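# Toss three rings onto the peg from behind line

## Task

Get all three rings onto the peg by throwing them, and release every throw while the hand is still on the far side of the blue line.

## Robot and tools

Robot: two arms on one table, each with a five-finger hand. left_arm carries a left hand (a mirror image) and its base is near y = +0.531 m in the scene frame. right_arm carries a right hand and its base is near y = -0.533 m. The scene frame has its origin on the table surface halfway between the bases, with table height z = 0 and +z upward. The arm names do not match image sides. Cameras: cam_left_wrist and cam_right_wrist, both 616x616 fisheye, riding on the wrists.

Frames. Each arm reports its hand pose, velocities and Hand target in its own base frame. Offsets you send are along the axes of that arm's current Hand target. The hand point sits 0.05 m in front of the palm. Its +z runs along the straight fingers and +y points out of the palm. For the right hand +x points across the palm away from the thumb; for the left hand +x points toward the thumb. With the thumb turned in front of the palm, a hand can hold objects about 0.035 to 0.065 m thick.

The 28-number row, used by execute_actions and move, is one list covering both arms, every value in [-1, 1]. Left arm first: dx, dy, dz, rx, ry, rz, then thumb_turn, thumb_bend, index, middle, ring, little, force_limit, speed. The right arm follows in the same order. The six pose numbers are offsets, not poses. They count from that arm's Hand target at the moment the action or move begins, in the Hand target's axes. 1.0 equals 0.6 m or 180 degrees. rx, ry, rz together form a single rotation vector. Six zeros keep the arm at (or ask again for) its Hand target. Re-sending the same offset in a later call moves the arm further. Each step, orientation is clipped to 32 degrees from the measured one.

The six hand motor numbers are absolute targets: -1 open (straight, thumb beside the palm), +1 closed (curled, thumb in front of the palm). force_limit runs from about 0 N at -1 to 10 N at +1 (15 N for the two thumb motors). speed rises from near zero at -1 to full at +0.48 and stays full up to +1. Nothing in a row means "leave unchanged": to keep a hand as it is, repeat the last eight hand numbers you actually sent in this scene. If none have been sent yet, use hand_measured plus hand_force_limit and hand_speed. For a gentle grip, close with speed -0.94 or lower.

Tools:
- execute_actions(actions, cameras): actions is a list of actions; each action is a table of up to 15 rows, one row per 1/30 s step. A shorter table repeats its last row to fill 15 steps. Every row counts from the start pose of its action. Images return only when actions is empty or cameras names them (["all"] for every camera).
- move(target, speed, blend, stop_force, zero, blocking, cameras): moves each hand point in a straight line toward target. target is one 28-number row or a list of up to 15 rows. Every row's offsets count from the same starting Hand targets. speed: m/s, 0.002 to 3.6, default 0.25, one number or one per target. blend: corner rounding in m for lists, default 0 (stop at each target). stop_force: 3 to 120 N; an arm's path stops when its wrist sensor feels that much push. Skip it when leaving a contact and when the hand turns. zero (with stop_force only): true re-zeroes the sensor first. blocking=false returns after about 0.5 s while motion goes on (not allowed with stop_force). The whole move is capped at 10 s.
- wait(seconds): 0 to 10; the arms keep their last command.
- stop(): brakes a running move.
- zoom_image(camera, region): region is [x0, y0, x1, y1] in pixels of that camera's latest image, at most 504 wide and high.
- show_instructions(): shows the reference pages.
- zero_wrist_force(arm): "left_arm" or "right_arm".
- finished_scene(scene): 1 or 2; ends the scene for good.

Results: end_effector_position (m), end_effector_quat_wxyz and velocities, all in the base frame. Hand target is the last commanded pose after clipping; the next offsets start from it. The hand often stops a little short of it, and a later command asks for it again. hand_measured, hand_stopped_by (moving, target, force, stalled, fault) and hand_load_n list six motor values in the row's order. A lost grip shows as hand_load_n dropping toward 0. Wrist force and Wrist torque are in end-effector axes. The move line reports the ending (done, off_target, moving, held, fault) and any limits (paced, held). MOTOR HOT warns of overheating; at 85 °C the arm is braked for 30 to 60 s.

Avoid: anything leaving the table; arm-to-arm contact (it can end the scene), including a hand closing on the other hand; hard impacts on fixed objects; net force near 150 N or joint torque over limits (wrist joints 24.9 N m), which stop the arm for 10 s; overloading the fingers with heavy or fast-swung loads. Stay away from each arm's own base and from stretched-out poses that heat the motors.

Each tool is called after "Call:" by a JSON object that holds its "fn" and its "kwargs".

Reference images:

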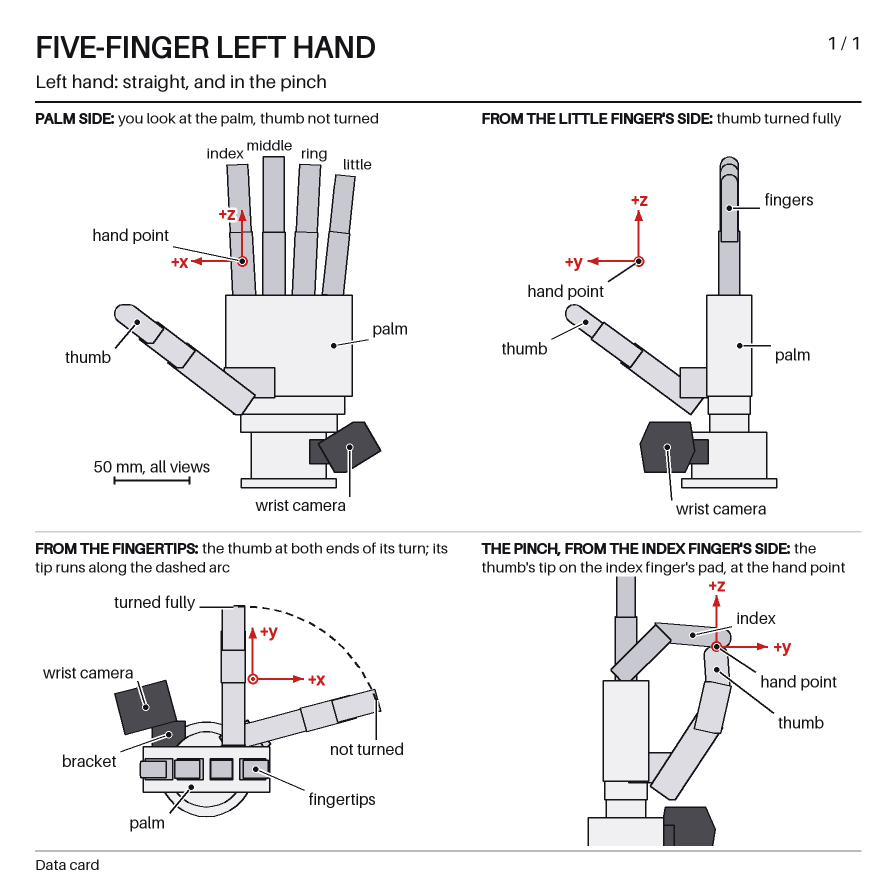

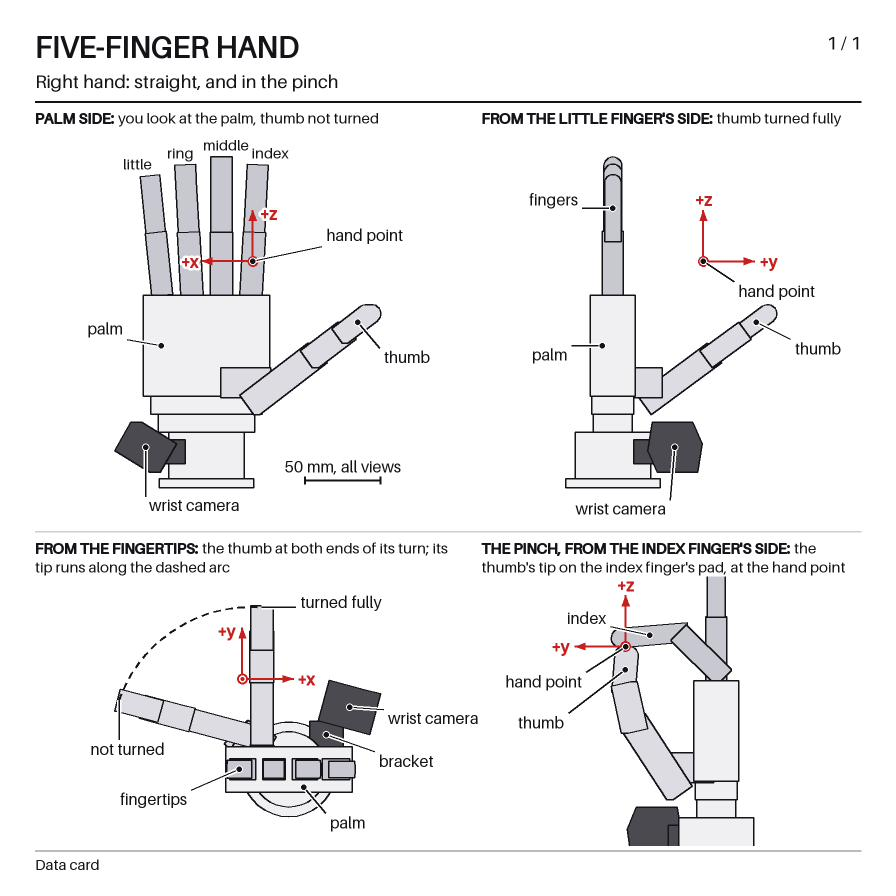

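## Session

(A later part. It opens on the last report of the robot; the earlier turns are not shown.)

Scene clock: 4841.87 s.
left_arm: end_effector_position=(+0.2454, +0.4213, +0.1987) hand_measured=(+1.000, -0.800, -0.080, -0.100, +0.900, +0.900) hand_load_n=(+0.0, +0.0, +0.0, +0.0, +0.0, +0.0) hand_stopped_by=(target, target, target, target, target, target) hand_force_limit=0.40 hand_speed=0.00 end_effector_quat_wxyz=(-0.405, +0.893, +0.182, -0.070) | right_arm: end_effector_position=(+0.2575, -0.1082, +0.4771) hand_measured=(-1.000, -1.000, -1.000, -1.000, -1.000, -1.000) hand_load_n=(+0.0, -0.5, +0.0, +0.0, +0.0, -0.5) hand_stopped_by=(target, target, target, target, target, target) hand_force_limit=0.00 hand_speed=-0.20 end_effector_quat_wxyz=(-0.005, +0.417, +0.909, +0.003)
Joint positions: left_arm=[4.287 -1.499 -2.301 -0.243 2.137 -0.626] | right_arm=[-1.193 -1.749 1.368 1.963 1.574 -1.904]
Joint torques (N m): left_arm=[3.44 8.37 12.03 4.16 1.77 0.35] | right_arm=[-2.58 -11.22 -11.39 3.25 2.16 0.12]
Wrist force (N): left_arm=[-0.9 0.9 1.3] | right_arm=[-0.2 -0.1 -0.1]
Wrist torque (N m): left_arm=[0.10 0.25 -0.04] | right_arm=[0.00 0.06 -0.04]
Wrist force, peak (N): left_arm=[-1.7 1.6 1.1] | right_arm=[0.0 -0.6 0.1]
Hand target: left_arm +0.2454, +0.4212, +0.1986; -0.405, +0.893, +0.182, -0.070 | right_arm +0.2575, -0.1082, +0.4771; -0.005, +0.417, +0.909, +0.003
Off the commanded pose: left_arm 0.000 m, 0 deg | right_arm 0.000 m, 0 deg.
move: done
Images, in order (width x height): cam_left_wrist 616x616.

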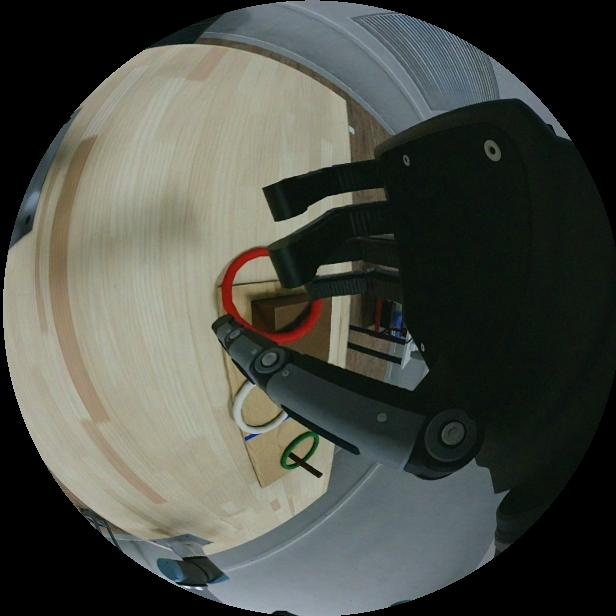

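Call:
{"fn": "move", "kwargs": {"target": [-0.0022,0.0362,0.0318,0.0277,0.1166,-0.1311,1,-0.8,-0.08,-0.1,0.9,0.9,0.4,0,0,0,0,0,0,0,-1,-1,-1,-1,-1,-1,0,-0.2], "speed": 0.3, "cameras": ["cam_left_wrist"]}}

Call:
{"fn": "zoom_image", "kwargs": {"camera": "cam_left_wrist", "region": [150, 150, 400, 400]}}

Scene clock: 4860.67 s.
left_arm: end_effector_position=(+0.2448, +0.4209, +0.1696) hand_measured=(+1.000, -0.800, -0.080, -0.100, +0.900, +0.900) hand_load_n=(+0.0, +0.0, +0.0, +0.0, +0.0, +0.0) hand_stopped_by=(target, target, target, target, target, target) hand_force_limit=0.40 hand_speed=0.00 end_effector_quat_wxyz=(-0.475, +0.817, +0.280, +0.169) end_effector_velocity=(+0.001, +0.000, +0.002) end_effector_angular_velocity=(+0.006, -0.002, -0.002) | right_arm: end_effector_position=(+0.2575, -0.1082, +0.4771) hand_measured=(-1.000, -1.000, -1.000, -1.000, -1.000, -1.000) hand_load_n=(+0.0, -0.5, -0.5, +0.0, +0.0, +0.0) hand_stopped_by=(target, target, target, target, target, target) hand_force_limit=0.00 hand_speed=-0.20 end_effector_quat_wxyz=(-0.005, +0.417, +0.909, +0.003)
Joint positions: left_arm=[4.508 -1.652 -2.625 0.614 1.739 -0.768] | right_arm=[-1.193 -1.749 1.368 1.963 1.574 -1.904]
Joint velocities: left_arm=[-0.001 0.001 0 0.006 -0.001 0] | right_arm=[within noise]
Joint torques (N m): left_arm=[-0.03 15.91 13.21 5.32 -1.18 0.48] | right_arm=[-2.54 -11.04 -11.52 3.28 2.18 0.07]
Wrist force (N): left_arm=[-1.1 1.0 1.3] | right_arm=[-0.1 0.0 0.0]
Wrist torque (N m): left_arm=[0.12 0.28 -0.12] | right_arm=[0.00 0.04 -0.03]
Wrist force, peak (N): left_arm=[-1.8 1.5 1.3] | right_arm=[-0.5 -0.3 0.1]
Hand target: left_arm +0.2448, +0.4209, +0.1697; -0.475, +0.817, +0.280, +0.169 | right_arm +0.2575, -0.1082, +0.4771; -0.005, +0.417, +0.909, +0.003
Off the commanded pose: left_arm 0.000 m, 0 deg | right_arm 0.000 m, 0 deg.
move: done
Images, in order (width x height): cam_left_wrist 616x616.

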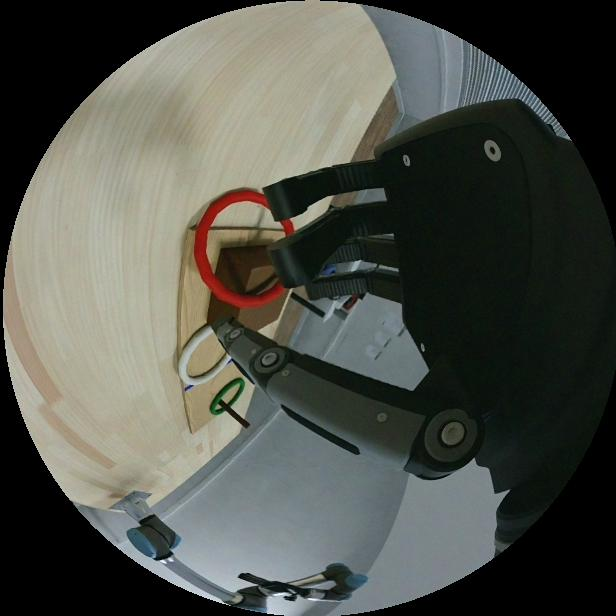

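Scaled by 2.016 from the camera's 616x616 image, which has a finer 880x880 frame.

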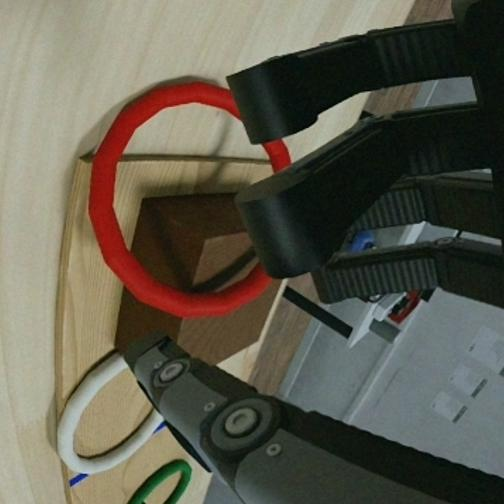

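Call:
{"fn": "move", "kwargs": {"target": [-0.0128,0.1014,0.0886,0,0,0,1,-0.8,-0.08,-0.1,0.9,0.9,0.4,0,0,0,0,0,0,0,-1,-1,-1,-1,-1,-1,0,-0.2], "speed": 0.1, "stop_force": 4, "cameras": ["cam_left_wrist"]}}

Call:
{"fn": "zoom_image", "kwargs": {"camera": "cam_left_wrist", "region": [150, 150, 400, 400]}}

Scene clock: 4904.23 s.
left_arm: end_effector_position=(+0.2769, +0.4412, +0.0979) hand_measured=(+1.000, -0.800, -0.080, -0.100, +0.900, +0.900) hand_load_n=(+0.0, +0.0, +0.0, +0.0, +0.0, +0.0) hand_stopped_by=(target, target, target, target, target, target) hand_force_limit=0.40 hand_speed=0.00 end_effector_quat_wxyz=(-0.475, +0.817, +0.280, +0.169) | right_arm: end_effector_position=(+0.2575, -0.1082, +0.4771) hand_measured=(-1.000, -1.000, -1.000, -1.000, -1.000, -1.000) hand_load_n=(+0.0, +0.0, +0.0, +0.0, +0.0, +0.0) hand_stopped_by=(target, target, target, target, target, target) hand_force_limit=0.00 hand_speed=-0.20 end_effector_quat_wxyz=(-0.005, +0.417, +0.909, +0.003)
Joint positions: left_arm=[4.412 -2.011 -2.552 0.889 1.823 -0.817] | right_arm=[-1.193 -1.749 1.368 1.963 1.574 -1.904]
Joint torques (N m): left_arm=[5.59 16.92 -2.36 4.43 -0.58 2.17] | right_arm=[-2.64 -10.64 -11.31 3.26 2.16 0.13]
Wrist force (N): left_arm=[-0.9 1.0 1.0] | right_arm=[-0.3 -0.3 0.0]
Wrist torque (N m): left_arm=[0.12 0.24 0.04] | right_arm=[-0.04 0.07 -0.05]
Wrist force, peak (N): left_arm=[-1.1 2.0 1.5] | right_arm=[-0.5 -0.4 0.0]
Hand target: left_arm +0.2769, +0.4412, +0.0979; -0.475, +0.817, +0.280, +0.169 | right_arm +0.2575, -0.1082, +0.4771; -0.005, +0.417, +0.909, +0.003
Off the commanded pose: left_arm 0.000 m, 0 deg | right_arm 0.000 m, 0 deg.
move: done
Images, in order (width x height): cam_left_wrist 616x616.

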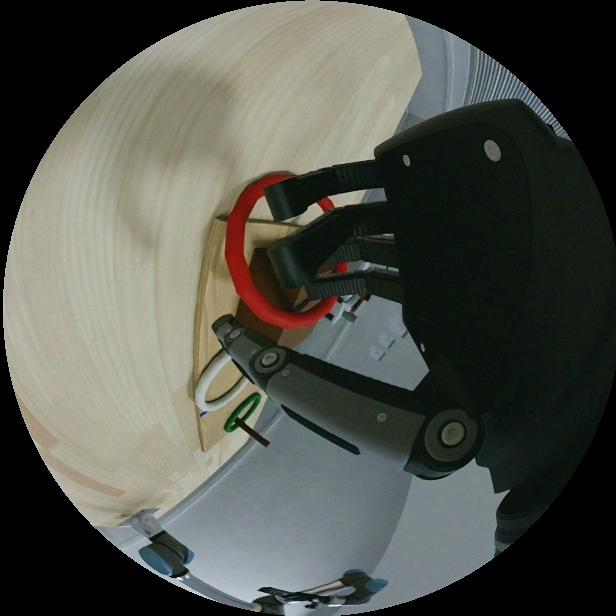

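Scaled by 2.016 from the camera's 616x616 image, which has a finer 880x880 frame.

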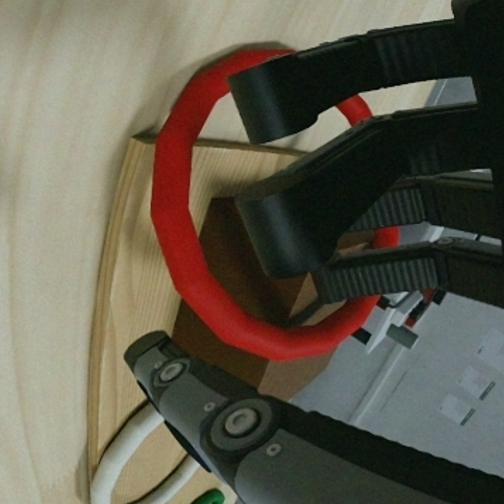

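Call:
{"fn": "move", "kwargs": {"target": [-0.0167,0.045,0.0118,0,0,0,1,-0.8,-0.08,-0.1,0.9,0.9,0.4,0,0,0,0,0,0,0,-1,-1,-1,-1,-1,-1,0,-0.2], "speed": 0.05, "stop_force": 3, "cameras": ["cam_left_wrist"]}}

Call:
{"fn": "zoom_image", "kwargs": {"camera": "cam_left_wrist", "region": [170, 150, 420, 400]}}

Scene clock: 4946.23 s.
left_arm: end_effector_position=(+0.2857, +0.4338, +0.0706) hand_measured=(+1.000, -0.800, -0.080, -0.100, +0.900, +0.900) hand_load_n=(+0.0, +0.0, +0.0, +0.0, +0.0, +0.0) hand_stopped_by=(target, target, target, target, target, target) hand_force_limit=0.40 hand_speed=0.00 end_effector_quat_wxyz=(-0.475, +0.817, +0.280, +0.169) | right_arm: end_effector_position=(+0.2575, -0.1082, +0.4771) hand_measured=(-1.000, -1.000, -1.000, -1.000, -1.000, -1.000) hand_load_n=(+0.0, +0.0, +0.0, +0.0, +0.0, +0.0) hand_stopped_by=(target, target, target, target, target, target) hand_force_limit=0.00 hand_speed=-0.20 end_effector_quat_wxyz=(-0.005, +0.417, +0.909, +0.003)
Joint positions: left_arm=[4.375 -2.124 -2.546 0.992 1.855 -0.837] | right_arm=[-1.193 -1.749 1.368 1.963 1.574 -1.904]
Joint torques (N m): left_arm=[5.31 40.74 -4.68 1.34 -1.16 2.22] | right_arm=[-2.81 -10.78 -11.29 3.27 2.14 0.09]
Wrist force (N): left_arm=[-1.0 0.8 1.0] | right_arm=[-0.1 0.0 -0.1]
Wrist torque (N m): left_arm=[0.10 0.25 0.08] | right_arm=[0.01 0.04 -0.03]
Wrist force, peak (N): left_arm=[-1.3 1.7 1.3] | right_arm=[-0.4 -0.4 -0.3]
Hand target: left_arm +0.2857, +0.4338, +0.0706; -0.475, +0.817, +0.280, +0.169 | right_arm +0.2575, -0.1082, +0.4771; -0.005, +0.417, +0.909, +0.003
Off the commanded pose: left_arm 0.000 m, 0 deg | right_arm 0.000 m, 0 deg.
move: done
Images, in order (width x height): cam_left_wrist 616x616.

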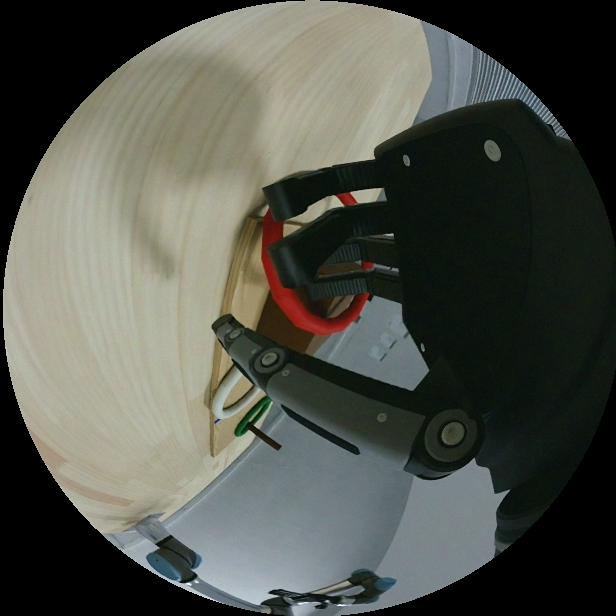

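Scaled by 2.016 from the camera's 616x616 image, which has a finer 880x880 frame.

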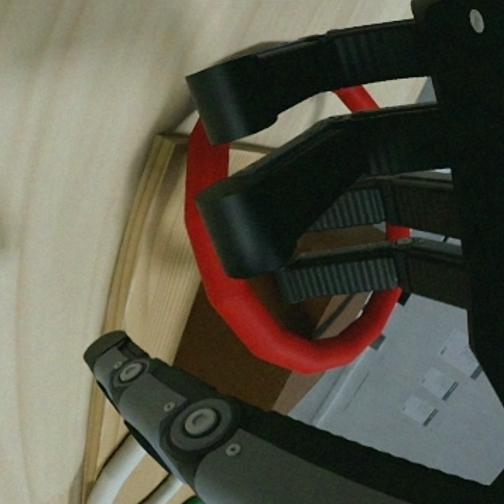

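Call:
{"fn": "move", "kwargs": {"target": [0,0.0158,0.0273,0,0,0,1,-0.8,-0.08,-0.1,0.9,0.9,0.4,0,0,0,0,0,0,0,-1,-1,-1,-1,-1,-1,0,-0.2], "speed": 0.04, "stop_force": 3, "cameras": ["cam_left_wrist"]}}

Call:
{"fn": "zoom_image", "kwargs": {"camera": "cam_left_wrist", "region": [170, 150, 420, 400]}}

Scene clock: 4964.87 s.
left_arm: end_effector_position=(+0.2918, +0.4444, +0.0561) hand_measured=(+1.000, -0.800, -0.080, -0.100, +0.900, +0.900) hand_load_n=(+0.0, +0.0, +0.0, +0.0, +0.5, +0.0) hand_stopped_by=(target, target, target, target, target, target) hand_force_limit=0.40 hand_speed=0.00 end_effector_quat_wxyz=(-0.475, +0.817, +0.280, +0.169) | right_arm: end_effector_position=(+0.2575, -0.1082, +0.4771) hand_measured=(-1.000, -1.000, -1.000, -1.000, -1.000, -1.000) hand_load_n=(+0.0, +0.0, +0.0, +0.0, +0.0, +0.0) hand_stopped_by=(target, target, target, target, target, target) hand_force_limit=0.00 hand_speed=-0.20 end_effector_quat_wxyz=(-0.005, +0.417, +0.909, +0.003)
Joint positions: left_arm=[4.368 -2.185 -2.508 1.013 1.861 -0.841] | right_arm=[-1.193 -1.749 1.368 1.963 1.574 -1.904]
Joint torques (N m): left_arm=[3.81 42.61 -5.23 0.4 -1.27 1.66] | right_arm=[-2.16 -10.53 -11.7 3.27 2.16 0.05]
Wrist force (N): left_arm=[-0.8 1.1 0.9] | right_arm=[-0.1 -0.1 -0.2]
Wrist torque (N m): left_arm=[0.14 0.22 0.09] | right_arm=[-0.01 0.05 -0.03]
Wrist force, peak (N): left_arm=[-1.1 1.3 1.2] | right_arm=[-0.4 -0.4 -0.3]
Hand target: left_arm +0.2918, +0.4444, +0.0561; -0.475, +0.817, +0.280, +0.169 | right_arm +0.2575, -0.1082, +0.4771; -0.005, +0.417, +0.909, +0.003
Off the commanded pose: left_arm 0.000 m, 0 deg | right_arm 0.000 m, 0 deg.
move: done
Images, in order (width x height): cam_left_wrist 616x616.

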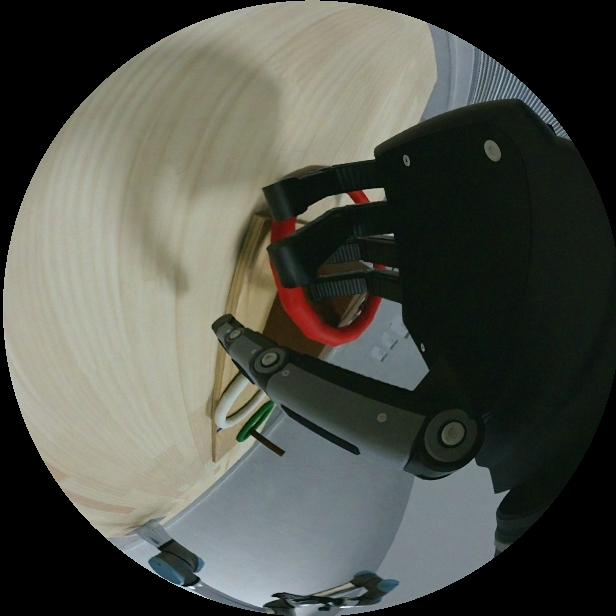

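Scaled by 2.016 from the camera's 616x616 image, which has a finer 880x880 frame.

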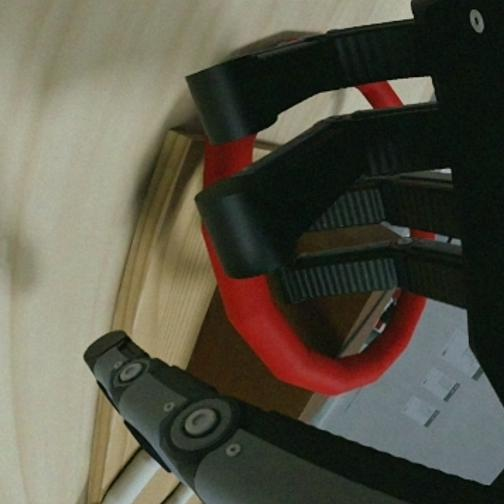

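Call:
{"fn": "move", "kwargs": {"target": [0,0.0062,0.0055,0,0,0,1,-0.8,-0.08,-0.1,0.9,0.9,0.4,0,0,0,0,0,0,0,-1,-1,-1,-1,-1,-1,0,-0.2], "speed": 0.03, "stop_force": 3}}

Call:
{"fn": "execute_actions", "kwargs": {"actions": [[[0,0,0,0,0,0,1,-0.35,-0.08,-0.1,0.9,0.9,0.4,-0.8,0,0,0,0,0,0,-1,-1,-1,-1,-1,-1,0,-0.2]],[[0,0,0,0,0,0,1,-0.35,-0.08,-0.1,0.9,0.9,0.4,-0.8,0,0,0,0,0,0,-1,-1,-1,-1,-1,-1,0,-0.2]],[[0,0,0,0,0,0,1,-0.35,-0.08,-0.1,0.9,0.9,0.4,-0.8,0,0,0,0,0,0,-1,-1,-1,-1,-1,-1,0,-0.2]],[[0,0,0,0,0,0,1,-0.35,0.4,0.4,0.9,0.9,0.4,-0.9,0,0,0,0,0,0,-1,-1,-1,-1,-1,-1,0,-0.2]],[[0,0,0,0,0,0,1,-0.35,0.4,0.4,0.9,0.9,0.4,-0.9,0,0,0,0,0,0,-1,-1,-1,-1,-1,-1,0,-0.2]],[[0,0,0,0,0,0,1,-0.35,0.4,0.4,0.9,0.9,0.4,-0.9,0,0,0,0,0,0,-1,-1,-1,-1,-1,-1,0,-0.2]],[[0,0,0,0,0,0,1,-0.35,0.4,0.4,0.9,0.9,0.4,-0.9,0,0,0,0,0,0,-1,-1,-1,-1,-1,-1,0,-0.2]]], "cameras": ["cam_left_wrist"]}}

Call:
{"fn": "zoom_image", "kwargs": {"camera": "cam_left_wrist", "region": [170, 150, 420, 400]}}

Scene clock: 4990.47 s.
left_arm: end_effector_position=(+0.2941, +0.4458, +0.0519) hand_measured=(+1.000, -0.800, -0.080, -0.100, +0.900, +0.900) hand_load_n=(+0.0, +0.0, +0.0, +0.0, +0.0, +0.0) hand_stopped_by=(target, target, target, target, target, target) hand_force_limit=0.40 hand_speed=0.00 end_effector_quat_wxyz=(-0.475, +0.817, +0.280, +0.169) | right_arm: end_effector_position=(+0.2575, -0.1082, +0.4771) hand_measured=(-1.000, -1.000, -1.000, -1.000, -1.000, -1.000) hand_load_n=(+0.0, +0.0, +0.0, +0.0, +0.0, +0.0) hand_stopped_by=(target, target, target, target, target, target) hand_force_limit=0.00 hand_speed=-0.20 end_effector_quat_wxyz=(-0.005, +0.417, +0.909, +0.003)
Joint positions: left_arm=[4.362 -2.201 -2.499 1.019 1.866 -0.844] | right_arm=[-1.193 -1.749 1.368 1.963 1.574 -1.904]
Joint torques (N m): left_arm=[3.48 43.07 -4.83 1.15 -1.13 1.55] | right_arm=[-2.54 -10.36 -11.44 3.22 2.15 0.12]
Wrist force (N): left_arm=[-1.1 1.0 0.9] | right_arm=[0.1 -0.1 -0.2]
Wrist torque (N m): left_arm=[0.12 0.27 0.07] | right_arm=[-0.01 0.01 -0.02]
Wrist force, peak (N): left_arm=[-1.1 1.3 1.2] | right_arm=[-0.4 -0.2 0.2]
Hand target: left_arm +0.2941, +0.4458, +0.0519; -0.475, +0.817, +0.280, +0.169 | right_arm +0.2575, -0.1082, +0.4771; -0.005, +0.417, +0.909, +0.003
Off the commanded pose: left_arm 0.000 m, 0 deg | right_arm 0.000 m, 0 deg.
move: done

Scene clock: 4994.17 s.
left_arm: end_effector_position=(+0.2941, +0.4458, +0.0519) hand_measured=(+1.000, -0.354, +0.188, +0.158, +0.900, +0.900) hand_load_n=(+1.0, +10.0, +7.5, +7.0, +0.0, +0.0) hand_stopped_by=(target, target, force, force, target, target) hand_force_limit=0.40 hand_speed=-0.90 end_effector_quat_wxyz=(-0.475, +0.817, +0.280, +0.169) | right_arm: end_effector_position=(+0.2575, -0.1082, +0.4771) hand_measured=(-1.000, -1.000, -1.000, -1.000, -1.000, -1.000) hand_load_n=(+0.0, +0.0, -0.5, +0.0, +0.0, +0.0) hand_stopped_by=(target, target, target, target, target, target) hand_force_limit=0.00 hand_speed=-0.20 end_effector_quat_wxyz=(-0.005, +0.417, +0.909, +0.003)
Joint positions: left_arm=[4.362 -2.201 -2.499 1.019 1.866 -0.844] | right_arm=[-1.193 -1.749 1.368 1.963 1.574 -1.904]
Joint torques (N m): left_arm=[3.5 42.82 -4.18 1.07 -0.89 1.87] | right_arm=[-2.85 -11.22 -10.97 3.3 2.11 0.23]
Wrist force (N): left_arm=[-1.4 1.5 1.3] | right_arm=[-0.1 -0.1 0.0]
Wrist torque (N m): left_arm=[0.10 0.24 0.06] | right_arm=[-0.01 0.03 -0.02]
Wrist force, peak (N): left_arm=[-1.6 1.7 1.4] | right_arm=[-0.3 -0.3 0.2]
Hand target: left_arm +0.2941, +0.4458, +0.0519; -0.475, +0.817, +0.280, +0.169 | right_arm +0.2575, -0.1082, +0.4771; -0.005, +0.417, +0.909, +0.003
Off the commanded pose: left_arm 0.000 m, 0 deg | right_arm 0.000 m, 0 deg.
Step readings (end_effector_position of left_arm | right_arm):
0: (+0.2941, +0.4458, +0.0519) | (+0.2575, -0.1082, +0.4771)
1: (+0.2941, +0.4458, +0.0519) | (+0.2575, -0.1082, +0.4771)
2: (+0.2941, +0.4458, +0.0519) | (+0.2575, -0.1082, +0.4771)
4: (+0.2941, +0.4458, +0.0519) | (+0.2575, -0.1082, +0.4771)
8: (+0.2941, +0.4458, +0.0519) | (+0.2575, -0.1082, +0.4771)
15: (+0.2941, +0.4458, +0.0519) | (+0.2575, -0.1082, +0.4771)
16: (+0.2941, +0.4458, +0.0519) | (+0.2575, -0.1082, +0.4771)
17: (+0.2941, +0.4458, +0.0519) | (+0.2575, -0.1082, +0.4771)
19: (+0.2941, +0.4458, +0.0519) | (+0.2575, -0.1082, +0.4771)
23: (+0.2941, +0.4458, +0.0519) | (+0.2575, -0.1082, +0.4771)
30: (+0.2941, +0.4458, +0.0519) | (+0.2575, -0.1082, +0.4771)
31: (+0.2941, +0.4458, +0.0519) | (+0.2575, -0.1082, +0.4771)
32: (+0.2941, +0.4458, +0.0519) | (+0.2575, -0.1082, +0.4771)
34: (+0.2941, +0.4458, +0.0519) | (+0.2575, -0.1082, +0.4771)
38: (+0.2941, +0.4458, +0.0519) | (+0.2575, -0.1082, +0.4771)
45: (+0.2941, +0.4458, +0.0519) | (+0.2575, -0.1082, +0.4771)
46: (+0.2941, +0.4458, +0.0519) | (+0.2575, -0.1082, +0.4771)
47: (+0.2941, +0.4458, +0.0519) | (+0.2575, -0.1082, +0.4771)
49: (+0.2941, +0.4458, +0.0519) | (+0.2575, -0.1082, +0.4771)
53: (+0.2941, +0.4458, +0.0519) | (+0.2575, -0.1082, +0.4771)
60: (+0.2941, +0.4458, +0.0519) | (+0.2575, -0.1082, +0.4771)
61: (+0.2941, +0.4458, +0.0519) | (+0.2575, -0.1082, +0.4771)
62: (+0.2941, +0.4458, +0.0519) | (+0.2575, -0.1082, +0.4771)
64: (+0.2941, +0.4458, +0.0519) | (+0.2575, -0.1082, +0.4771)
68: (+0.2941, +0.4458, +0.0519) | (+0.2575, -0.1082, +0.4771)
75: (+0.2941, +0.4458, +0.0519) | (+0.2575, -0.1082, +0.4771)
76: (+0.2941, +0.4458, +0.0519) | (+0.2575, -0.1082, +0.4771)
77: (+0.2941, +0.4458, +0.0519) | (+0.2575, -0.1082, +0.4771)
79: (+0.2941, +0.4458, +0.0519) | (+0.2575, -0.1082, +0.4771)
83: (+0.2941, +0.4458, +0.0519) | (+0.2575, -0.1082, +0.4771)
90: (+0.2941, +0.4458, +0.0519) | (+0.2575, -0.1082, +0.4771)
91: (+0.2941, +0.4458, +0.0519) | (+0.2575, -0.1082, +0.4771)
92: (+0.2941, +0.4458, +0.0519) | (+0.2575, -0.1082, +0.4771)
94: (+0.2941, +0.4458, +0.0519) | (+0.2575, -0.1082, +0.4771)
98: (+0.2941, +0.4458, +0.0519) | (+0.2575, -0.1082, +0.4771)
105: (+0.2941, +0.4458, +0.0519) | (+0.2575, -0.1082, +0.4771)
Images, in order (width x height): cam_left_wrist 616x616.

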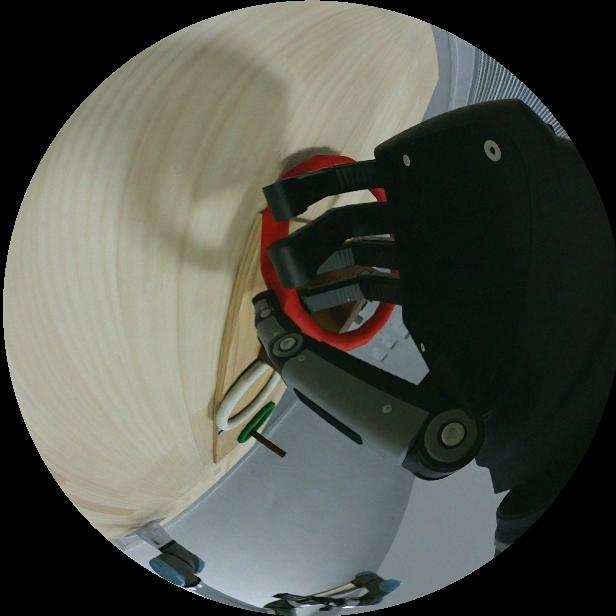

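Scaled by 2.016 from the camera's 616x616 image, which has a finer 880x880 frame.

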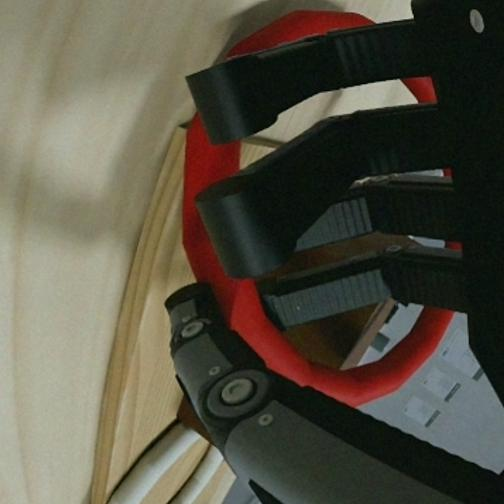

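Call:
{"fn": "move", "kwargs": {"target": [0.1446,-0.1818,-0.1312,0,0,0,1,-0.35,0.4,0.4,0.9,0.9,0.4,-0.9,0,0,0,0,0,0,-1,-1,-1,-1,-1,-1,0,-0.2], "speed": 0.08, "cameras": ["cam_left_wrist"]}}

Call:
{"fn": "zoom_image", "kwargs": {"camera": "cam_left_wrist", "region": [170, 150, 420, 400]}}

Scene clock: 5005.20 s.
left_arm: end_effector_position=(+0.2941, +0.4457, +0.2121) hand_measured=(+1.000, -0.354, +0.188, +0.158, +0.900, +0.900) hand_load_n=(+1.0, +9.5, +7.5, +7.0, +0.0, +0.5) hand_stopped_by=(target, target, force, force, target, target) hand_force_limit=0.40 hand_speed=-0.90 end_effector_quat_wxyz=(-0.475, +0.817, +0.280, +0.169) | right_arm: end_effector_position=(+0.2575, -0.1082, +0.4771) hand_measured=(-1.000, -1.000, -1.000, -1.000, -1.000, -1.000) hand_load_n=(+0.0, +0.0, +0.0, +0.0, +0.0, +0.0) hand_stopped_by=(target, target, target, target, target, target) hand_force_limit=0.00 hand_speed=-0.20 end_effector_quat_wxyz=(-0.005, +0.417, +0.909, +0.003)
Joint positions: left_arm=[4.362 -1.617 -2.451 0.387 1.866 -0.844] | right_arm=[-1.193 -1.749 1.368 1.963 1.574 -1.904]
Joint torques (N m): left_arm=[-4.62 20.03 7.08 3.39 1.43 -2.08] | right_arm=[-2.62 -10.75 -11.72 3.26 2.19 0.14]
Wrist force (N): left_arm=[-1.2 1.5 1.2] | right_arm=[-0.1 0.0 0.1]
Wrist torque (N m): left_arm=[0.11 0.19 0.07] | right_arm=[0.00 0.03 -0.03]
Wrist force, peak (N): left_arm=[-1.9 2.5 1.8] | right_arm=[-0.5 -0.2 0.2]
Hand target: left_arm +0.2941, +0.4457, +0.2120; -0.475, +0.817, +0.280, +0.169 | right_arm +0.2575, -0.1082, +0.4771; -0.005, +0.417, +0.909, +0.003
Off the commanded pose: left_arm 0.000 m, 0 deg | right_arm 0.000 m, 0 deg.
move: done
Images, in order (width x height): cam_left_wrist 616x616.

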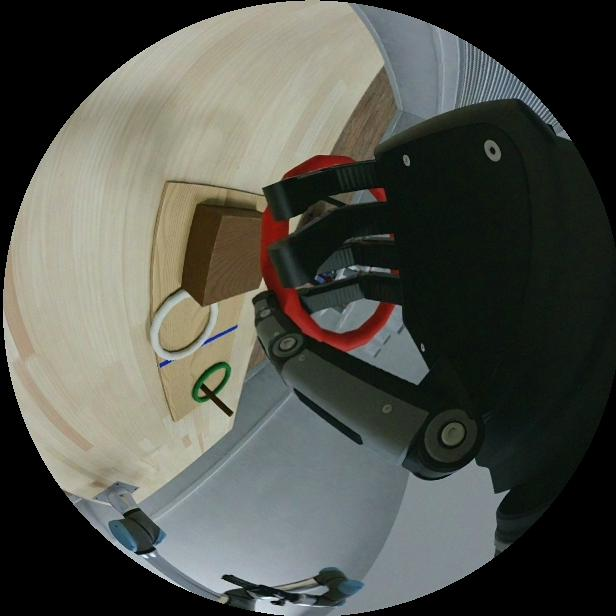

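Scaled by 2.016 from the camera's 616x616 image, which has a finer 880x880 frame.

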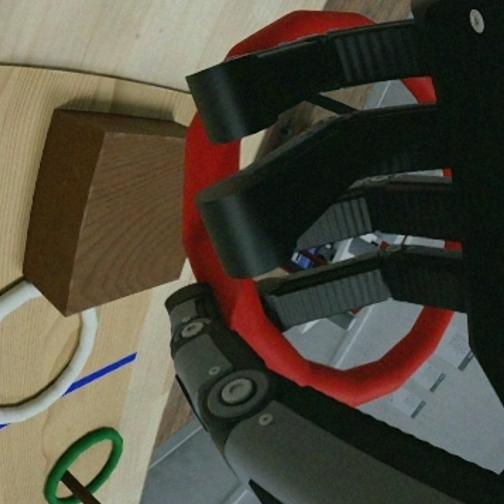

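Call:
{"fn": "move", "kwargs": {"target": [0.0968,0.0605,0.0637,-0.0277,-0.1166,0.1311,1,-0.35,0.4,0.4,0.9,0.9,0.4,-0.9,0,0,0,0,0,0,-1,-1,-1,-1,-1,-1,0,-0.2], "speed": 0.2, "cameras": ["cam_left_wrist","cam_right_wrist"]}}

Call:
{"fn": "zoom_image", "kwargs": {"camera": "cam_right_wrist", "region": [210, 330, 340, 460]}}

Scene clock: 5058.60 s.
left_arm: end_effector_position=(+0.3626, +0.4820, +0.1999) hand_measured=(+1.000, -0.354, +0.188, +0.158, +0.900, +0.900) hand_load_n=(+0.5, +9.0, +7.5, +8.0, +0.0, +0.0) hand_stopped_by=(target, target, force, force, target, target) hand_force_limit=0.40 hand_speed=-0.90 end_effector_quat_wxyz=(-0.405, +0.893, +0.182, -0.070) | right_arm: end_effector_position=(+0.2575, -0.1082, +0.4771) hand_measured=(-1.000, -1.000, -1.000, -1.000, -1.000, -1.000) hand_load_n=(+0.0, +0.0, +0.0, +0.5, +0.0, +0.0) hand_stopped_by=(target, target, target, target, target, target) hand_force_limit=0.00 hand_speed=-0.20 end_effector_quat_wxyz=(-0.005, +0.417, +0.909, +0.003)
Joint positions: left_arm=[4.116 -1.772 -1.974 -0.395 2.237 -0.796] | right_arm=[-1.193 -1.749 1.368 1.963 1.574 -1.904]
Joint torques (N m): left_arm=[2.73 39.53 24.55 1.85 0.95 1.85] | right_arm=[-2.31 -10.42 -11.89 3.26 2.17 0.24]
Wrist force (N): left_arm=[-0.6 1.5 1.4] | right_arm=[0.1 -0.1 -0.1]
Wrist torque (N m): left_arm=[0.09 0.17 0.18] | right_arm=[-0.01 0.01 -0.02]
Wrist force, peak (N): left_arm=[-2.2 1.6 1.1] | right_arm=[-0.4 -0.4 0.2]
Hand target: left_arm +0.3625, +0.4821, +0.2000; -0.405, +0.893, +0.182, -0.070 | right_arm +0.2575, -0.1082, +0.4771; -0.005, +0.417, +0.909, +0.003
Off the commanded pose: left_arm 0.000 m, 0 deg | right_arm 0.000 m, 0 deg.
move: done

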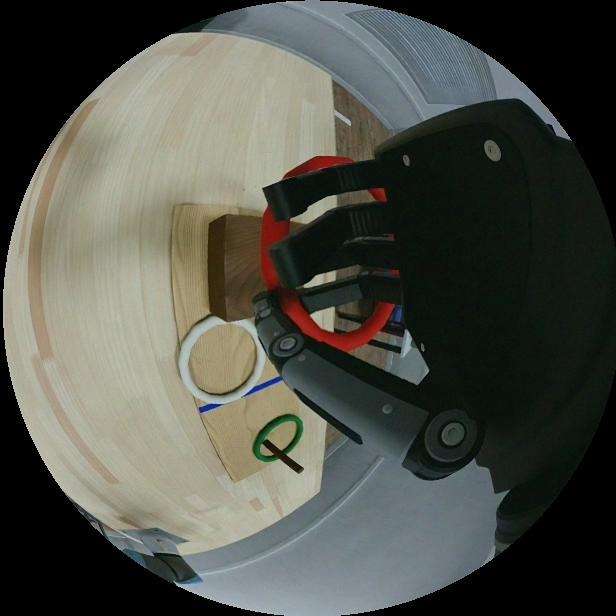

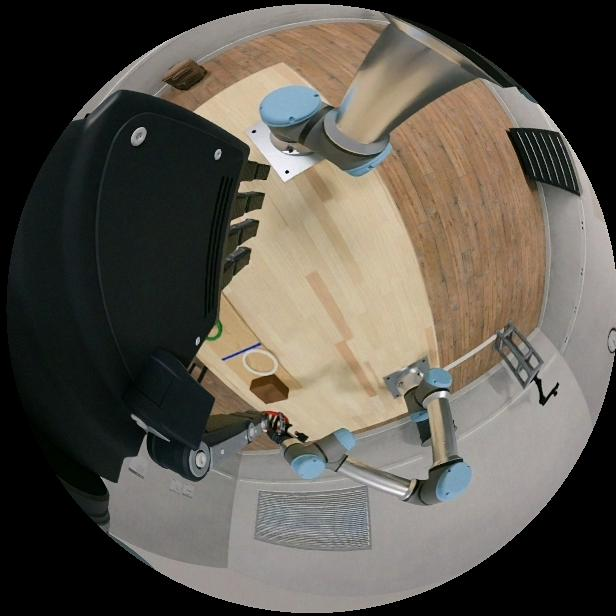

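Scaled by 3.877 from the camera's 616x616 image, which has a finer 880x880 frame.

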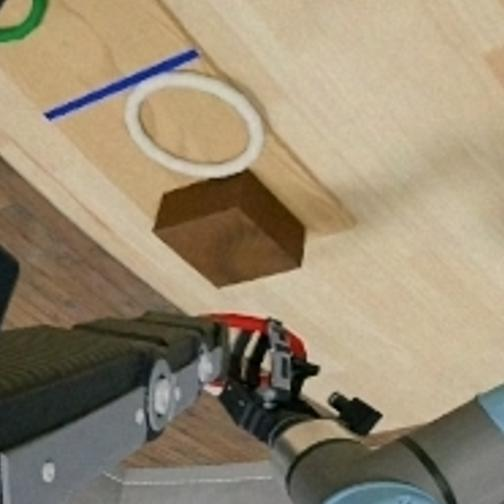

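Call:
{"fn": "move", "kwargs": {"target": [-0.0037,0.1248,0.1102,0,0,0,1,-0.35,0.4,0.4,0.9,0.9,0.4,-0.9,0,0,0,0,0,0,-1,-1,-1,-1,-1,-1,0,-0.2], "speed": 0.1, "stop_force": 4, "cameras": ["cam_left_wrist","cam_right_wrist"]}}

Scene clock: 5126.73 s.
left_arm: end_effector_position=(+0.3626, +0.4821, +0.1001) hand_measured=(+1.000, -0.354, +0.188, +0.158, +0.900, +0.900) hand_load_n=(+0.5, +9.0, +7.5, +8.0, +0.0, +0.0) hand_stopped_by=(target, target, force, force, target, target) hand_force_limit=0.40 hand_speed=-0.90 end_effector_quat_wxyz=(-0.405, +0.893, +0.182, -0.070) | right_arm: end_effector_position=(+0.2575, -0.1082, +0.4771) hand_measured=(-1.000, -1.000, -1.000, -1.000, -1.000, -1.000) hand_load_n=(+0.0, +0.0, +0.0, +0.0, +0.0, +0.0) hand_stopped_by=(target, target, target, target, target, target) hand_force_limit=0.00 hand_speed=-0.20 end_effector_quat_wxyz=(-0.005, +0.417, +0.909, +0.003)
Joint positions: left_arm=[4.116 -1.948 -2.07 -0.123 2.237 -0.796] | right_arm=[-1.193 -1.749 1.368 1.963 1.574 -1.904]
Joint torques (N m): left_arm=[5.75 39.76 23.82 4.74 -0.32 2.24] | right_arm=[-2.67 -10.34 -10.97 3.34 2.16 0.2]
Wrist force (N): left_arm=[-0.7 1.3 1.7] | right_arm=[0.0 0.1 -0.2]
Wrist torque (N m): left_arm=[0.05 0.20 0.15] | right_arm=[0.03 0.03 -0.02]
Wrist force, peak (N): left_arm=[-0.7 2.5 2.3] | right_arm=[-0.4 -0.4 0.2]
Hand target: left_arm +0.3626, +0.4821, +0.1000; -0.405, +0.893, +0.182, -0.070 | right_arm +0.2575, -0.1082, +0.4771; -0.005, +0.417, +0.909, +0.003
Off the commanded pose: left_arm 0.000 m, 0 deg | right_arm 0.000 m, 0 deg.
move: done

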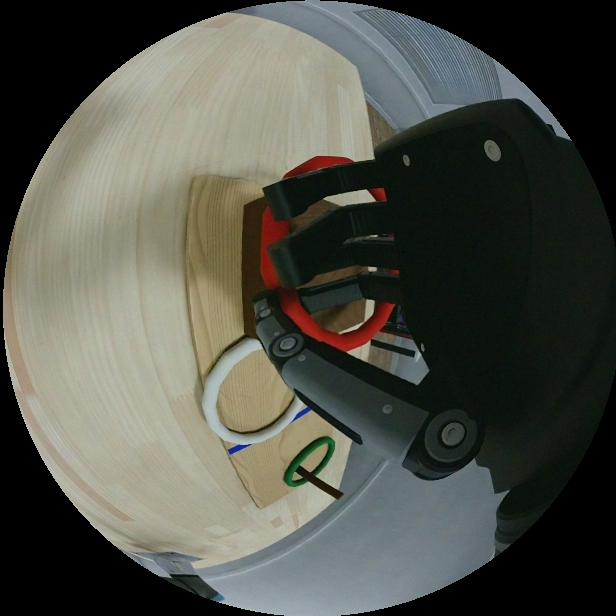

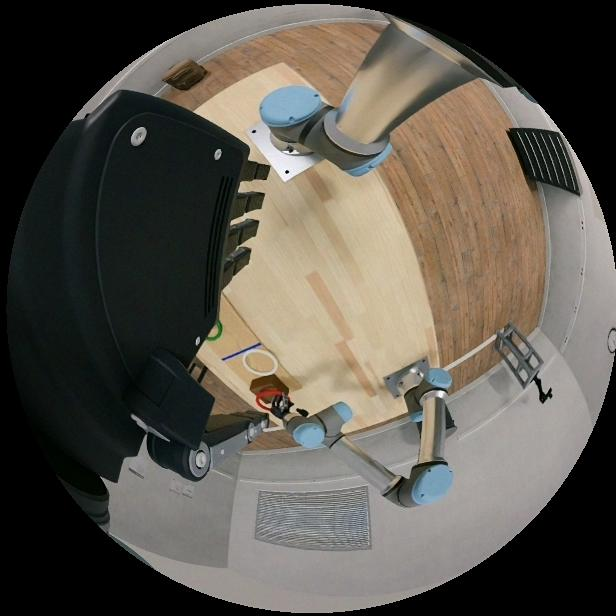

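Call:
{"fn": "move", "kwargs": {"target": [-0.0006,0.0187,0.0165,0,0,0,1,-0.35,0.4,0.4,0.9,0.9,0.4,-0.9,0,0,0,0,0,0,-1,-1,-1,-1,-1,-1,0,-0.2], "speed": 0.02, "stop_force": 3}}

Call:
{"fn": "zoom_image", "kwargs": {"camera": "cam_left_wrist", "region": [180, 140, 430, 390]}}

Scene clock: 5133.73 s.
left_arm: end_effector_position=(+0.3625, +0.4821, +0.0851) hand_measured=(+1.000, -0.354, +0.188, +0.158, +0.900, +0.900) hand_load_n=(+0.5, +9.0, +8.0, +8.0, +0.0, +0.0) hand_stopped_by=(target, target, force, force, target, target) hand_force_limit=0.40 hand_speed=-0.90 end_effector_quat_wxyz=(-0.405, +0.893, +0.182, -0.070) | right_arm: end_effector_position=(+0.2575, -0.1082, +0.4771) hand_measured=(-1.000, -1.000, -1.000, -1.000, -1.000, -1.000) hand_load_n=(+0.0, -0.5, +0.0, +0.0, +0.0, +0.0) hand_stopped_by=(target, target, target, target, target, target) hand_force_limit=0.00 hand_speed=-0.20 end_effector_quat_wxyz=(-0.005, +0.417, +0.909, +0.003)
Joint positions: left_arm=[4.116 -1.98 -2.079 -0.083 2.237 -0.796] | right_arm=[-1.193 -1.749 1.368 1.963 1.574 -1.904]
Joint torques (N m): left_arm=[5.54 48.61 22.93 0.75 -0.38 2.33] | right_arm=[-2.32 -10.6 -11.33 3.32 2.23 0.13]
Wrist force (N): left_arm=[-0.8 1.3 1.5] | right_arm=[-0.3 0.1 0.0]
Wrist torque (N m): left_arm=[0.05 0.21 0.14] | right_arm=[0.02 0.07 -0.04]
Wrist force, peak (N): left_arm=[-0.6 1.8 1.9] | right_arm=[-0.3 -0.4 0.1]
Hand target: left_arm +0.3625, +0.4821, +0.0851; -0.405, +0.893, +0.182, -0.070 | right_arm +0.2575, -0.1082, +0.4771; -0.005, +0.417, +0.909, +0.003
Off the commanded pose: left_arm 0.000 m, 0 deg | right_arm 0.000 m, 0 deg.
move: done

Scaled by 2.016 from the camera's 616x616 image, which has a finer 880x880 frame.
This view is cut from an older image: the scene may have changed since it was taken.

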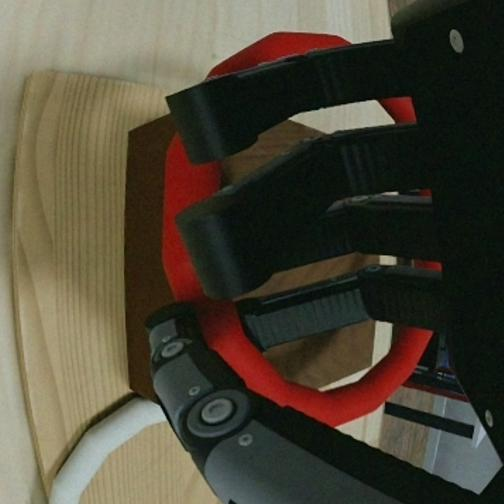

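Call:
{"fn": "move", "kwargs": {"target": [-0.0004,0.0125,0.0110,0,0,0,1,-0.35,0.4,0.4,0.9,0.9,0.4,-0.9,0,0,0,0,0,0,-1,-1,-1,-1,-1,-1,0,-0.2], "speed": 0.015, "stop_force": 3, "cameras": ["cam_left_wrist"]}}

Call:
{"fn": "zoom_image", "kwargs": {"camera": "cam_left_wrist", "region": [180, 140, 430, 390]}}

Scene clock: 5140.70 s.
left_arm: end_effector_position=(+0.3626, +0.4822, +0.0833) hand_measured=(+1.000, -0.354, +0.188, +0.158, +0.900, +0.900) hand_load_n=(+0.5, +9.5, +6.5, +7.5, +0.0, +0.0) hand_stopped_by=(target, target, force, force, target, target) hand_force_limit=0.40 hand_speed=-0.90 end_effector_quat_wxyz=(-0.406, +0.893, +0.182, -0.070) | right_arm: end_effector_position=(+0.2575, -0.1082, +0.4771) hand_measured=(-1.000, -1.000, -1.000, -1.000, -1.000, -1.000) hand_load_n=(+0.0, +0.0, +0.0, +0.0, +0.0, +0.0) hand_stopped_by=(target, target, target, target, target, target) hand_force_limit=0.00 hand_speed=-0.20 end_effector_quat_wxyz=(-0.005, +0.417, +0.909, +0.003)
Joint positions: left_arm=[4.116 -1.984 -2.08 -0.078 2.237 -0.796] | right_arm=[-1.193 -1.749 1.368 1.963 1.574 -1.904]
Joint torques (N m): left_arm=[2.87 45.8 21.3 4.11 -0.47 1.69] | right_arm=[-2.43 -10.16 -11.27 3.25 2.15 0.12]
Wrist force (N): left_arm=[-0.4 -0.6 0.0] | right_arm=[-0.1 0.0 0.2]
Wrist torque (N m): left_arm=[0.04 0.20 0.15] | right_arm=[0.00 0.02 -0.02]
Wrist force, peak (N): left_arm=[-1.0 -7.3 -3.0] | right_arm=[-0.5 -0.1 -0.1]
Hand target: left_arm +0.3626, +0.4822, +0.0833; -0.406, +0.893, +0.182, -0.070 (not the last commanded pose) | right_arm +0.2575, -0.1082, +0.4771; -0.005, +0.417, +0.909, +0.003
Off the commanded pose: left_arm 0.008 m, 0 deg | right_arm 0.000 m, 0 deg.
move: contact (left_arm)
Images, in order (width x height): cam_left_wrist 616x616.

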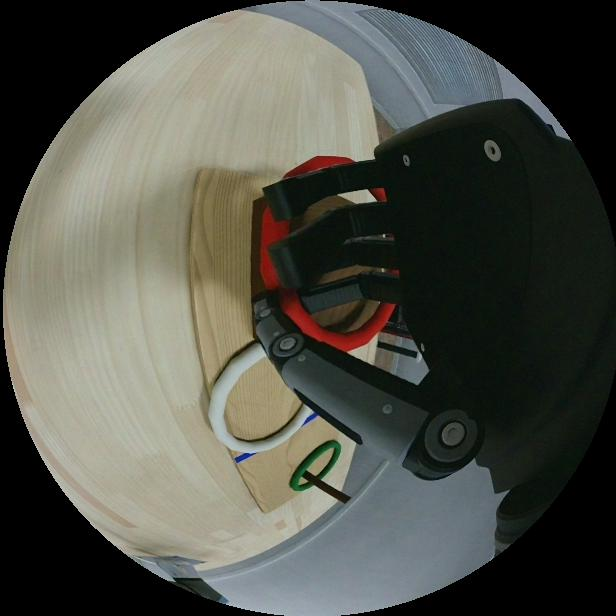

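Scaled by 2.016 from the camera's 616x616 image, which has a finer 880x880 frame.

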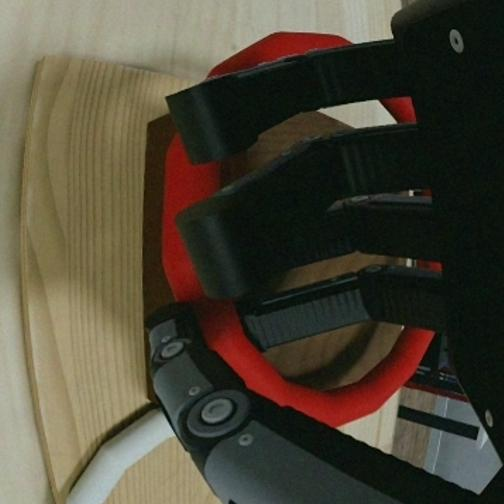

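Call:
{"fn": "move", "kwargs": {"target": [0,0,0,0,0,0,1,-0.8,-0.15,-0.2,0.9,0.9,0.4,-0.6,0,0,0,0,0,0,-1,-1,-1,-1,-1,-1,0,-0.2], "cameras": ["cam_left_wrist"]}}

Call:
{"fn": "zoom_image", "kwargs": {"camera": "cam_left_wrist", "region": [180, 140, 430, 390]}}

Scene clock: 5151.77 s.
left_arm: end_effector_position=(+0.3626, +0.4822, +0.0833) hand_measured=(+1.000, -0.800, +0.146, +0.072, +0.900, +0.900) hand_load_n=(+0.0, +0.0, -13.0, -13.0, +0.0, +0.0) hand_stopped_by=(target, target, stalled, stalled, target, target) hand_force_limit=0.40 hand_speed=-0.60 end_effector_quat_wxyz=(-0.406, +0.893, +0.182, -0.070) | right_arm: end_effector_position=(+0.2575, -0.1082, +0.4771) hand_measured=(-1.000, -1.000, -1.000, -1.000, -1.000, -1.000) hand_load_n=(+0.0, +0.0, +0.0, +0.0, +0.0, +0.0) hand_stopped_by=(target, target, target, target, target, target) hand_force_limit=0.00 hand_speed=-0.20 end_effector_quat_wxyz=(-0.005, +0.417, +0.909, +0.003)
Joint positions: left_arm=[4.116 -1.984 -2.08 -0.078 2.237 -0.796] | right_arm=[-1.193 -1.749 1.368 1.963 1.574 -1.904]
Joint torques (N m): left_arm=[11.8 15.69 10.07 -0.2 1.66 1.66] | right_arm=[-2.73 -9.62 -11.76 3.26 2.09 0.2]
Wrist force (N): left_arm=[-6.2 -1.6 -21.9] | right_arm=[0.0 -0.3 -0.1]
Wrist torque (N m): left_arm=[-0.11 0.03 0.08] | right_arm=[-0.03 0.03 -0.03]
Wrist force, peak (N): left_arm=[-6.1 -1.4 -23.2] | right_arm=[-0.4 -0.2 0.4]
Hand target: left_arm +0.3626, +0.4822, +0.0833; -0.406, +0.893, +0.182, -0.070 | right_arm +0.2575, -0.1082, +0.4771; -0.005, +0.417, +0.909, +0.003
Off the commanded pose: left_arm 0.000 m, 0 deg | right_arm 0.000 m, 0 deg.
move: done
Images, in order (width x height): cam_left_wrist 616x616.

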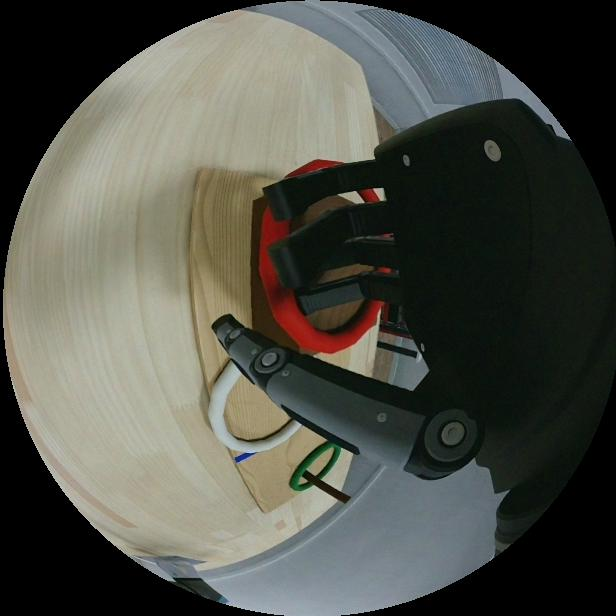

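Scaled by 2.016 from the camera's 616x616 image, which has a finer 880x880 frame.

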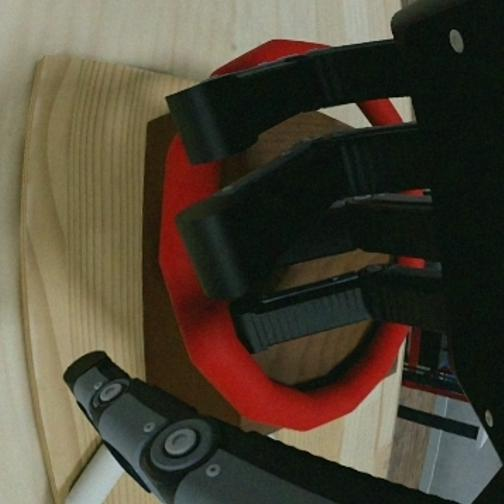

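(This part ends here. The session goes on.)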